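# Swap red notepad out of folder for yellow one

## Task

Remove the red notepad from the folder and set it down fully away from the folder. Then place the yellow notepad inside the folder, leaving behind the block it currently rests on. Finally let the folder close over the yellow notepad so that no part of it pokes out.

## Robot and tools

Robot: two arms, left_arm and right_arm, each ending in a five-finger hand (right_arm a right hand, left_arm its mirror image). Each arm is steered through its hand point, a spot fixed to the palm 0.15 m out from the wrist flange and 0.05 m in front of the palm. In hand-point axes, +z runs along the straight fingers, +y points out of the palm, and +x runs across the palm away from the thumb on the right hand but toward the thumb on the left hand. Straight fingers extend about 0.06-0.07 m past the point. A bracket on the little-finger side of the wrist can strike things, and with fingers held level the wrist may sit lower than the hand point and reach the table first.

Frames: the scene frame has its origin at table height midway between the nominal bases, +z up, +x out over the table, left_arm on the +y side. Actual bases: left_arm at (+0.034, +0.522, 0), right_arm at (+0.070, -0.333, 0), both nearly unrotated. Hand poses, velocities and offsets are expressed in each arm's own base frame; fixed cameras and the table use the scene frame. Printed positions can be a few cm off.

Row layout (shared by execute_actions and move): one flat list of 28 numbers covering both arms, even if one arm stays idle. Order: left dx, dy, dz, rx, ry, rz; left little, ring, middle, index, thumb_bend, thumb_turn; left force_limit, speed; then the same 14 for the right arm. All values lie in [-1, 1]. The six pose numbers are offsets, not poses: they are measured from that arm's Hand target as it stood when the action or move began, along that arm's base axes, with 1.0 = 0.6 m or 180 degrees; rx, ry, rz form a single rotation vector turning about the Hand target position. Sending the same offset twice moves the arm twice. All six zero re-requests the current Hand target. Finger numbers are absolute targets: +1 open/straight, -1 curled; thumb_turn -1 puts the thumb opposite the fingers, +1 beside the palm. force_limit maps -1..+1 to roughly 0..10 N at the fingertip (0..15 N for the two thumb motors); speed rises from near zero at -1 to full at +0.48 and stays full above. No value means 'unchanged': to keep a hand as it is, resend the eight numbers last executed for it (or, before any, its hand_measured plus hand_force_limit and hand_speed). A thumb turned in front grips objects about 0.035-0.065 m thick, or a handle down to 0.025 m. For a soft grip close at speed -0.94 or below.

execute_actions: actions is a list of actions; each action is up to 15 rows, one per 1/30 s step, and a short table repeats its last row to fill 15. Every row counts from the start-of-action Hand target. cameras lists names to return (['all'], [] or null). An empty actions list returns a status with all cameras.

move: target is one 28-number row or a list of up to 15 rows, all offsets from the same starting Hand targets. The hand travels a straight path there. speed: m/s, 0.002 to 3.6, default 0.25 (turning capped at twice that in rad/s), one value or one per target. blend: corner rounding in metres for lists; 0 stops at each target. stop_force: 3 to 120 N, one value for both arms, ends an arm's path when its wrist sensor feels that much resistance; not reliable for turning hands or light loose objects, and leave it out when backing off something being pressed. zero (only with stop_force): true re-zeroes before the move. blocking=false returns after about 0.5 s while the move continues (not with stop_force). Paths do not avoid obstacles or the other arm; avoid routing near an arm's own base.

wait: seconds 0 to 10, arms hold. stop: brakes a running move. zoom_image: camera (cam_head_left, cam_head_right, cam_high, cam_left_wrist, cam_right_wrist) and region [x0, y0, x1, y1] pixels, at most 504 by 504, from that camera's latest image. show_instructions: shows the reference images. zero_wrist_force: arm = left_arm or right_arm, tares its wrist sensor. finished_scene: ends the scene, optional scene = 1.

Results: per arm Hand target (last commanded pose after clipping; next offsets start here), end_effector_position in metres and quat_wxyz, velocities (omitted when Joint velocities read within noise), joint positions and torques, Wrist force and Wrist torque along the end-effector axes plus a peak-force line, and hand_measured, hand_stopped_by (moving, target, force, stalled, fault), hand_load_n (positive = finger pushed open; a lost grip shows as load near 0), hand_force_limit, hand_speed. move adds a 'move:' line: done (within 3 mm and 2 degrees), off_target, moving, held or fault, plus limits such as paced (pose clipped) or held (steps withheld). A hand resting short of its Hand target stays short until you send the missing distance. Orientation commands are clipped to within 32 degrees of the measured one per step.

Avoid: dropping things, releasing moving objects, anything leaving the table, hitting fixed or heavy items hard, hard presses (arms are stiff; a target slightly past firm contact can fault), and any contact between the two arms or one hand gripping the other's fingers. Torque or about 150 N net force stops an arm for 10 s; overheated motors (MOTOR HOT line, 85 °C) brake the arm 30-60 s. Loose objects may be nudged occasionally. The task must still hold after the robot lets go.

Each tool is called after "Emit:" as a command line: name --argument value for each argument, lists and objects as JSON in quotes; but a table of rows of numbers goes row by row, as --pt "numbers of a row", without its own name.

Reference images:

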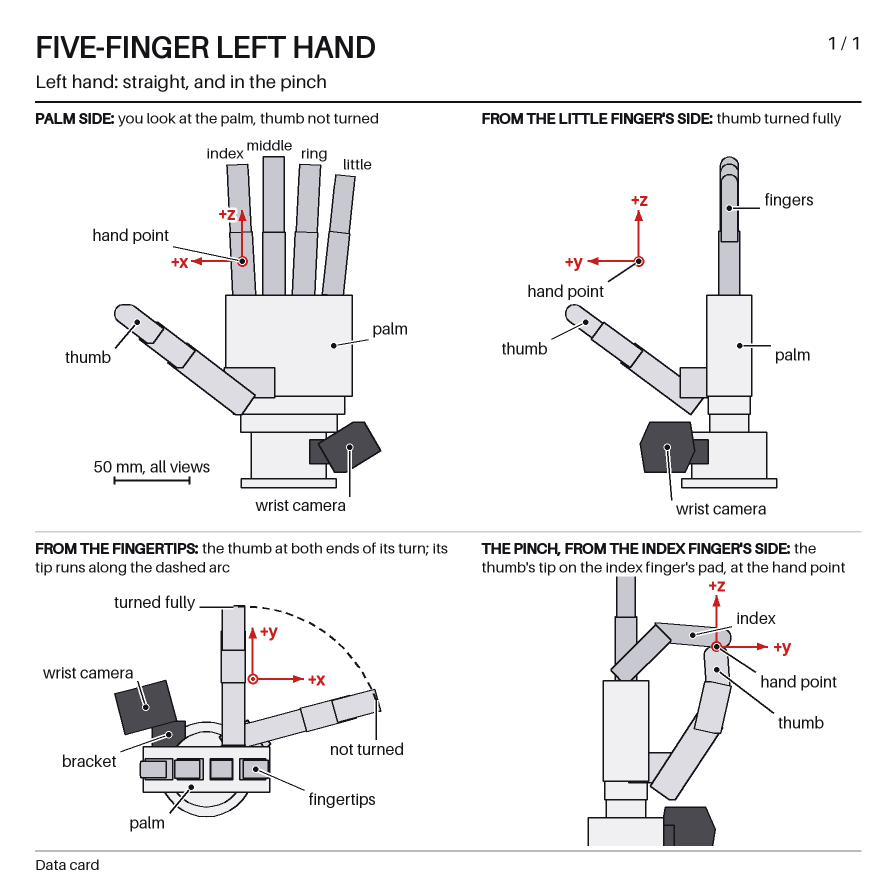

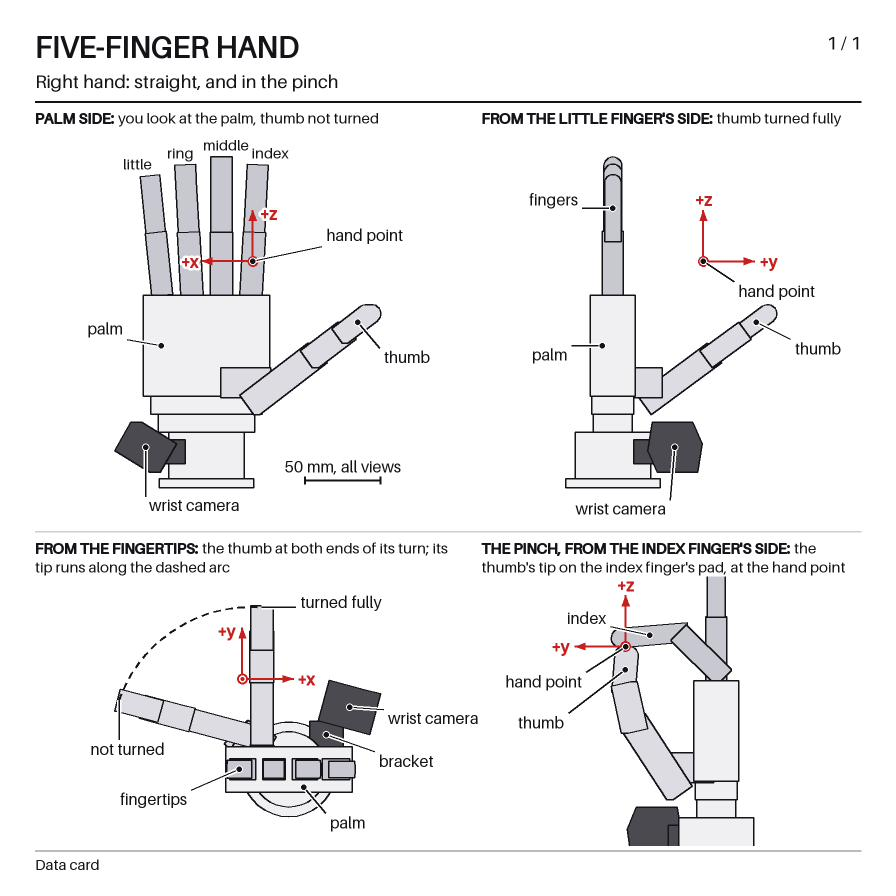

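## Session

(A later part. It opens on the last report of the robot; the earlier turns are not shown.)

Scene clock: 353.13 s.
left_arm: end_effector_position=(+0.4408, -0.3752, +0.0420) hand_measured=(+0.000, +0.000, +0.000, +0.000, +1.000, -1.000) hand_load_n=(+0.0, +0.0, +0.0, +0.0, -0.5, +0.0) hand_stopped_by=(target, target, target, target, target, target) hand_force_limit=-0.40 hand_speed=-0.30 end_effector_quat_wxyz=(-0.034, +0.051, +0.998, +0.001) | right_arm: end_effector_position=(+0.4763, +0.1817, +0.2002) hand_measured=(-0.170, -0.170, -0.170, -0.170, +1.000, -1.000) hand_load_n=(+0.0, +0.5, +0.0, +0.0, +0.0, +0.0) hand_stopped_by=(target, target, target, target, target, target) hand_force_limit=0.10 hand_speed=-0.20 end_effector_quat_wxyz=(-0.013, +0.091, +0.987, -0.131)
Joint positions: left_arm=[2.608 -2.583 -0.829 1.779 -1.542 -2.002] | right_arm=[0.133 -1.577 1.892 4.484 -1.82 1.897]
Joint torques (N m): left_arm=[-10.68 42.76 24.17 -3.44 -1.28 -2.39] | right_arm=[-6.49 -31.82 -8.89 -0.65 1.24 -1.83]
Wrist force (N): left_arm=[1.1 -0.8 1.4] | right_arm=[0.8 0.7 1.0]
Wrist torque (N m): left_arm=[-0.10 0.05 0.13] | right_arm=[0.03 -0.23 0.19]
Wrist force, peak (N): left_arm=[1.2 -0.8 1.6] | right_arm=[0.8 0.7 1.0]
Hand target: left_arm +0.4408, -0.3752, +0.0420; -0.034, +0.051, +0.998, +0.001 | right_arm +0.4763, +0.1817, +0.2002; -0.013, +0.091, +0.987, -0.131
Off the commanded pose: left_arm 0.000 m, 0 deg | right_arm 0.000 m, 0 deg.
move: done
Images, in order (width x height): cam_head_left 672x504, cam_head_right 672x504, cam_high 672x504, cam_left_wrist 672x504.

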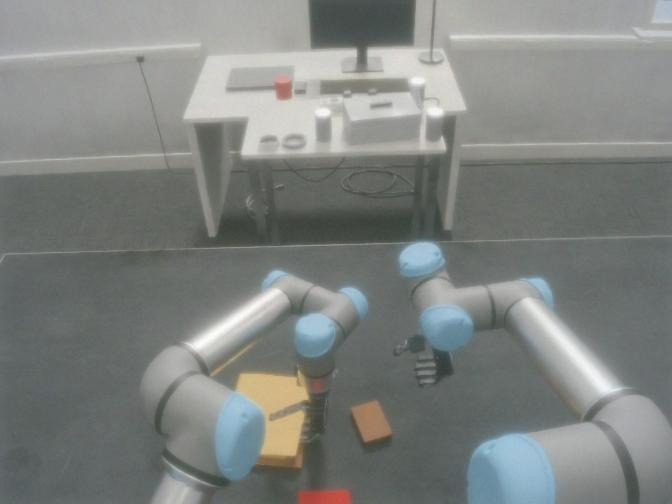

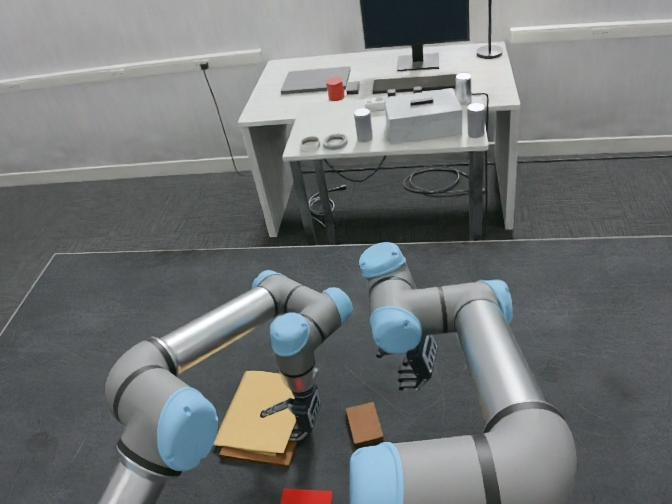

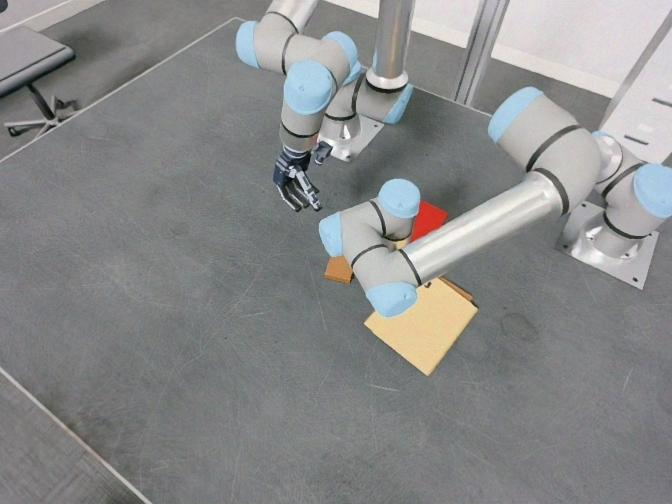

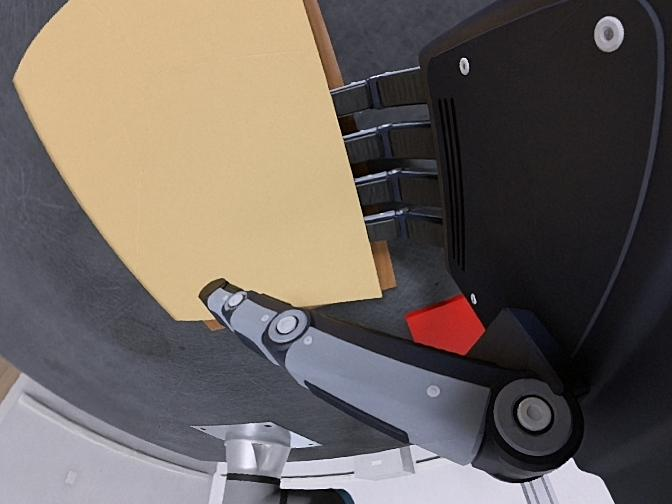

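Emit:
move --pt "-0.0031 -0.05 -0.0033 0 0 0 0 0 0 0 1 -1 -0.4 -0.3 0 0 0 0 0 0 -0.17 -0.17 -0.17 -0.17 1 -1 0.1 -0.2" --pt "-0.0063 -0.1 -0.0033 0 0 0 0 0 0 0 1 -1 -0.4 -0.3 0 0 0 0 0 0 -0.17 -0.17 -0.17 -0.17 1 -1 0.1 -0.2" --speed 0.04 --blend '[0.005,0]' --cameras '["cam_head_left","cam_head_right","cam_high","cam_left_wrist"]'

Emit:
zoom_image --camera "cam_head_left" --region '[190, 330, 340, 480]'

Emit:
zoom_image --camera "cam_head_right" --region '[190, 330, 340, 480]'

Scene clock: 355.47 s.
left_arm: end_effector_position=(+0.4370, -0.4352, +0.0400) hand_measured=(+0.000, +0.000, +0.000, +0.000, +1.000, -1.000) hand_load_n=(+0.0, +0.0, +0.0, +0.0, +0.0, +0.0) hand_stopped_by=(target, target, target, target, target, target) hand_force_limit=-0.40 hand_speed=-0.30 end_effector_quat_wxyz=(-0.034, +0.051, +0.998, +0.001) | right_arm: end_effector_position=(+0.4763, +0.1817, +0.2002) hand_measured=(-0.170, -0.170, -0.170, -0.170, +1.000, -1.000) hand_load_n=(+0.0, +0.0, +0.0, +0.0, -0.5, +0.0) hand_stopped_by=(target, target, target, target, target, target) hand_force_limit=0.10 hand_speed=-0.20 end_effector_quat_wxyz=(-0.013, +0.091, +0.987, -0.131)
Joint positions: left_arm=[2.528 -2.73 -0.542 1.642 -1.537 -2.081] | right_arm=[0.133 -1.577 1.892 4.484 -1.82 1.897]
Joint torques (N m): left_arm=[-10.52 45.84 27.04 -3.88 0.31 -2.31] | right_arm=[-6.29 -32.33 -9.05 -0.55 1.24 -1.73]
Wrist force (N): left_arm=[0.8 -0.8 1.7] | right_arm=[0.8 0.7 0.7]
Wrist torque (N m): left_arm=[-0.10 0.09 0.12] | right_arm=[0.05 -0.22 0.18]
Wrist force, peak (N): left_arm=[2.0 6.4 -9.2] | right_arm=[1.0 0.8 0.8]
Hand target: left_arm +0.4370, -0.4352, +0.0400; -0.034, +0.051, +0.998, +0.001 | right_arm +0.4763, +0.1817, +0.2002; -0.013, +0.091, +0.987, -0.131
Off the commanded pose: left_arm 0.000 m, 0 deg | right_arm 0.000 m, 0 deg.
move: done
Images, in order (width x height): cam_head_left 672x504, cam_head_right 672x504, cam_high 672x504, cam_left_wrist 672x504.

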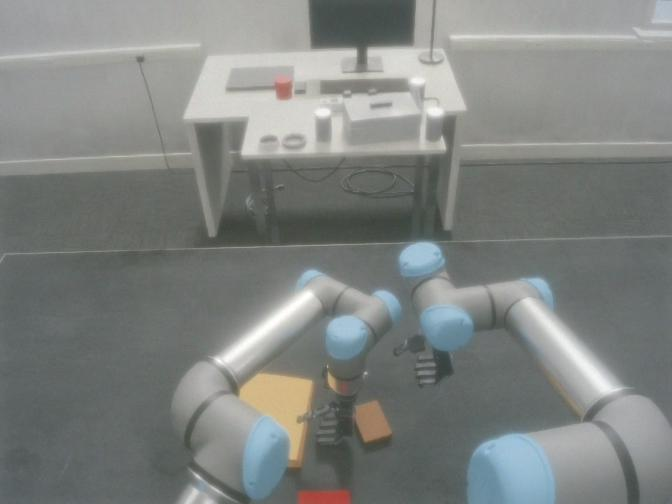

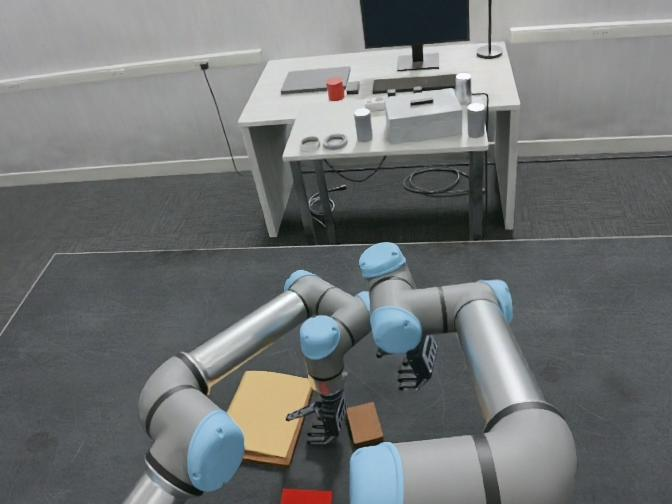

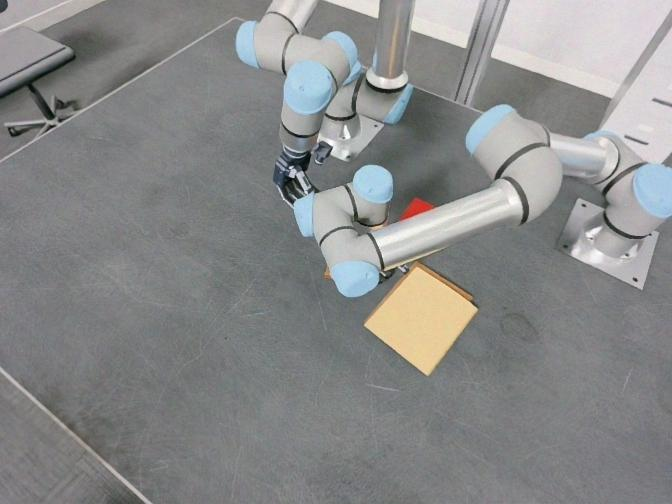

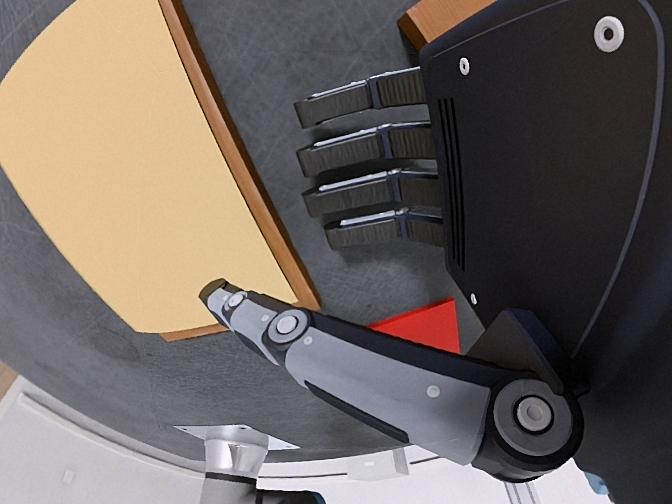

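Scaled by 3.360 from the camera's 672x504 image, which has a finer 960x720 frame.

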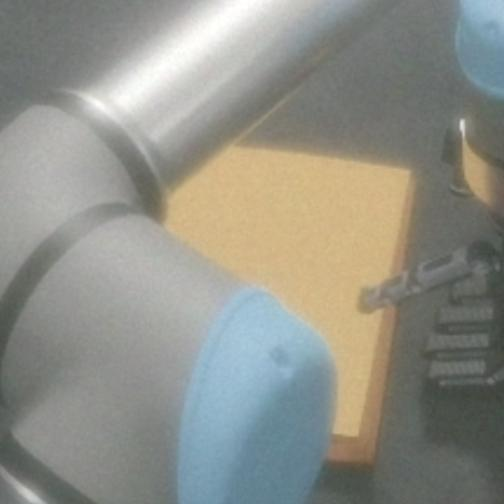

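Scaled by 3.360 from the camera's 672x504 image, which has a finer 960x720 frame.

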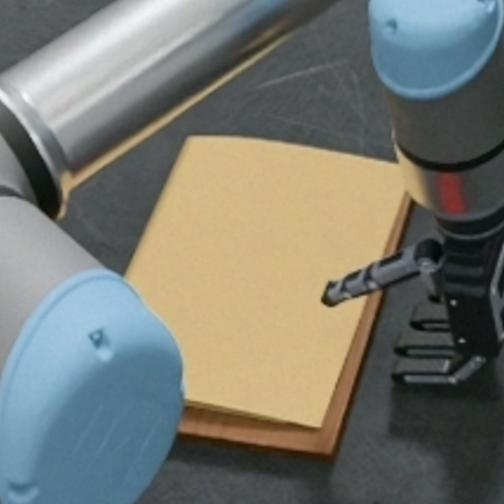

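Emit:
move --pt "0 0 0.2 0 0 0 0 0 0 0 1 -1 -0.4 -0.3 0 0 0 0 0 0 -0.17 -0.17 -0.17 -0.17 1 -1 0.1 -0.2" --pt "-0.15 0.3 0.4 0 0 0 0 0 0 0 1 -1 -0.4 -0.3 0 0 0 0 0 0 -0.17 -0.17 -0.17 -0.17 1 -1 0.1 -0.2" --speed '[0.12,0.25]' --blend '[0.03,0]' --cameras '["all"]'

Emit:
zoom_image --camera "cam_high" --region '[320, 180, 500, 400]'

Emit:
zoom_image --camera "cam_head_right" --region '[190, 330, 400, 504]'

Scene clock: 358.27 s.
left_arm: end_effector_position=(+0.3470, -0.2553, +0.2800) hand_measured=(+0.000, +0.000, +0.000, +0.000, +1.000, -1.000) hand_load_n=(+0.0, +0.0, +0.0, +0.0, +0.0, -0.5) hand_stopped_by=(target, target, target, target, target, target) hand_force_limit=-0.40 hand_speed=-0.30 end_effector_quat_wxyz=(-0.034, +0.051, +0.998, +0.002) | right_arm: end_effector_position=(+0.4763, +0.1817, +0.2002) hand_measured=(-0.170, -0.170, -0.170, -0.170, +1.000, -1.000) hand_load_n=(+0.0, +0.0, +0.0, +0.0, +0.0, +0.0) hand_stopped_by=(target, target, target, target, target, target) hand_force_limit=0.10 hand_speed=-0.20 end_effector_quat_wxyz=(-0.013, +0.091, +0.987, -0.131)
Joint positions: left_arm=[2.721 -2.042 -1.15 1.558 -1.549 -1.889] | right_arm=[0.133 -1.577 1.892 4.484 -1.82 1.897]
Joint torques (N m): left_arm=[10.97 43.78 8.49 -0.97 2.33 2.22] | right_arm=[-6.06 -32.12 -8.71 -0.57 1.36 -1.92]
Wrist force (N): left_arm=[0.9 -0.6 1.5] | right_arm=[0.7 0.5 1.0]
Wrist torque (N m): left_arm=[-0.07 0.09 -0.03] | right_arm=[0.00 -0.21 0.18]
Wrist force, peak (N): left_arm=[0.8 -0.7 2.4] | right_arm=[0.5 0.9 1.1]
Hand target: left_arm +0.3470, -0.2552, +0.2800; -0.034, +0.051, +0.998, +0.001 | right_arm +0.4763, +0.1817, +0.2002; -0.013, +0.091, +0.987, -0.131
Off the commanded pose: left_arm 0.000 m, 0 deg | right_arm 0.000 m, 0 deg.
move: done

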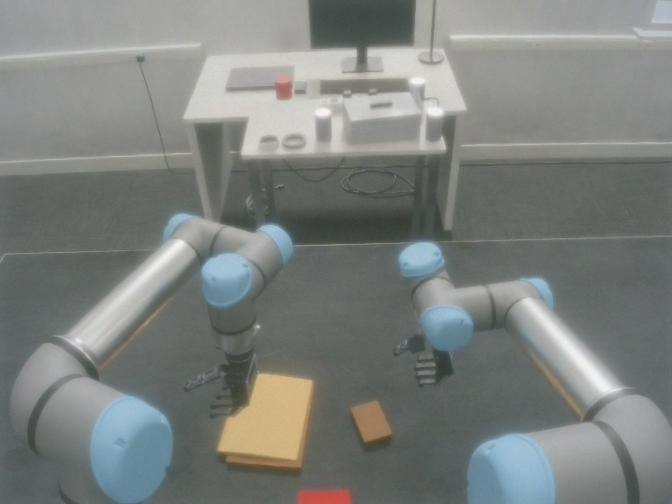

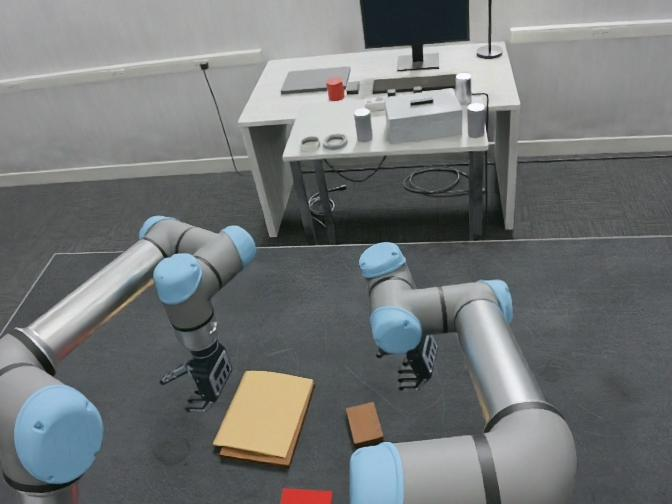

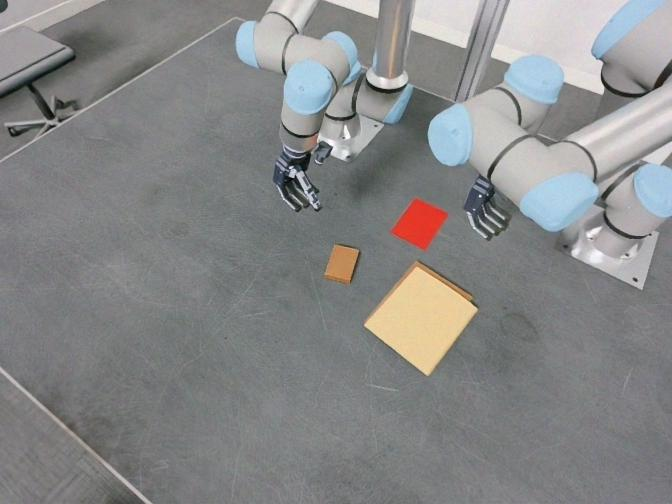

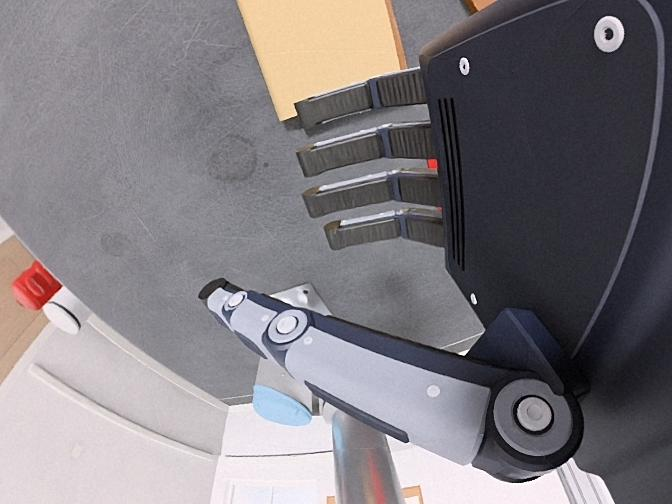

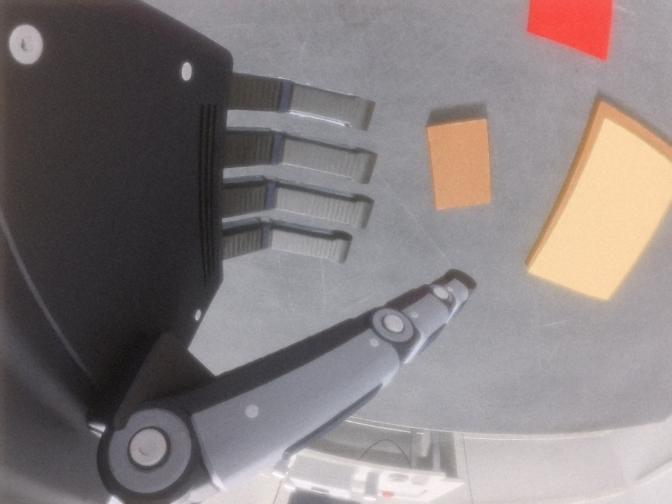

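Scaled by 2.291 from the camera's 672x504 image, which has a finer 960x720 frame.

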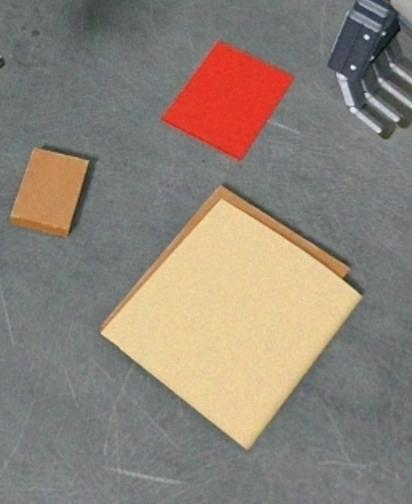

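Scaled by 2.400 from the camera's 672x504 image, which has a finer 960x720 frame.

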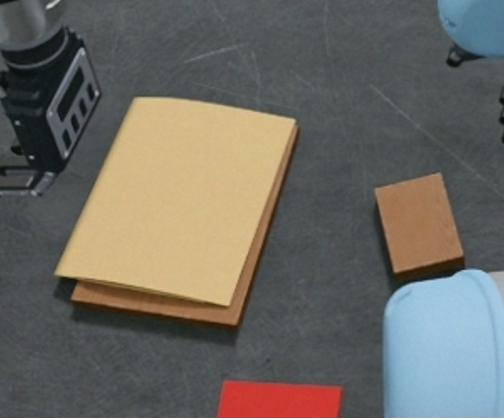

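Emit:
zoom_image --camera "cam_head_right" --region '[205, 420, 305, 475]'

Emit:
zoom_image --camera "cam_head_left" --region '[205, 365, 325, 475]'

Emit:
zoom_image --camera "cam_high" --region '[355, 255, 485, 385]'

Scaled by 5.040 from the camera's 672x504 image, which has a finer 960x720 frame.

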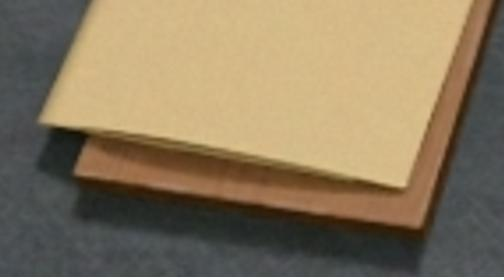

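Scaled by 4.200 from the camera's 672x504 image, which has a finer 960x720 frame.

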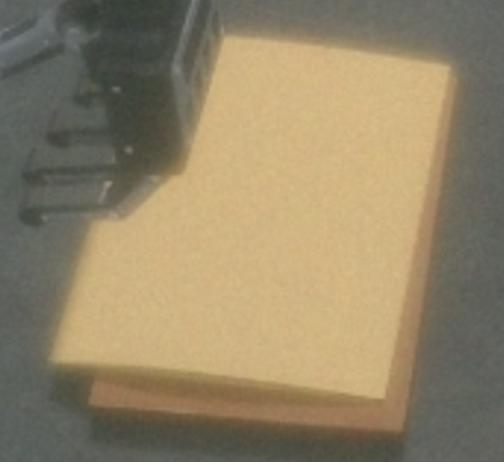

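Scaled by 3.877 from the camera's 672x504 image, which has a finer 960x720 frame.

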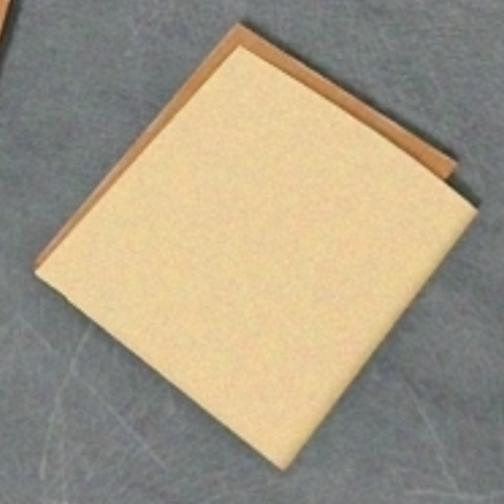

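Emit:
finished_scene

The scene is finished: the task was done.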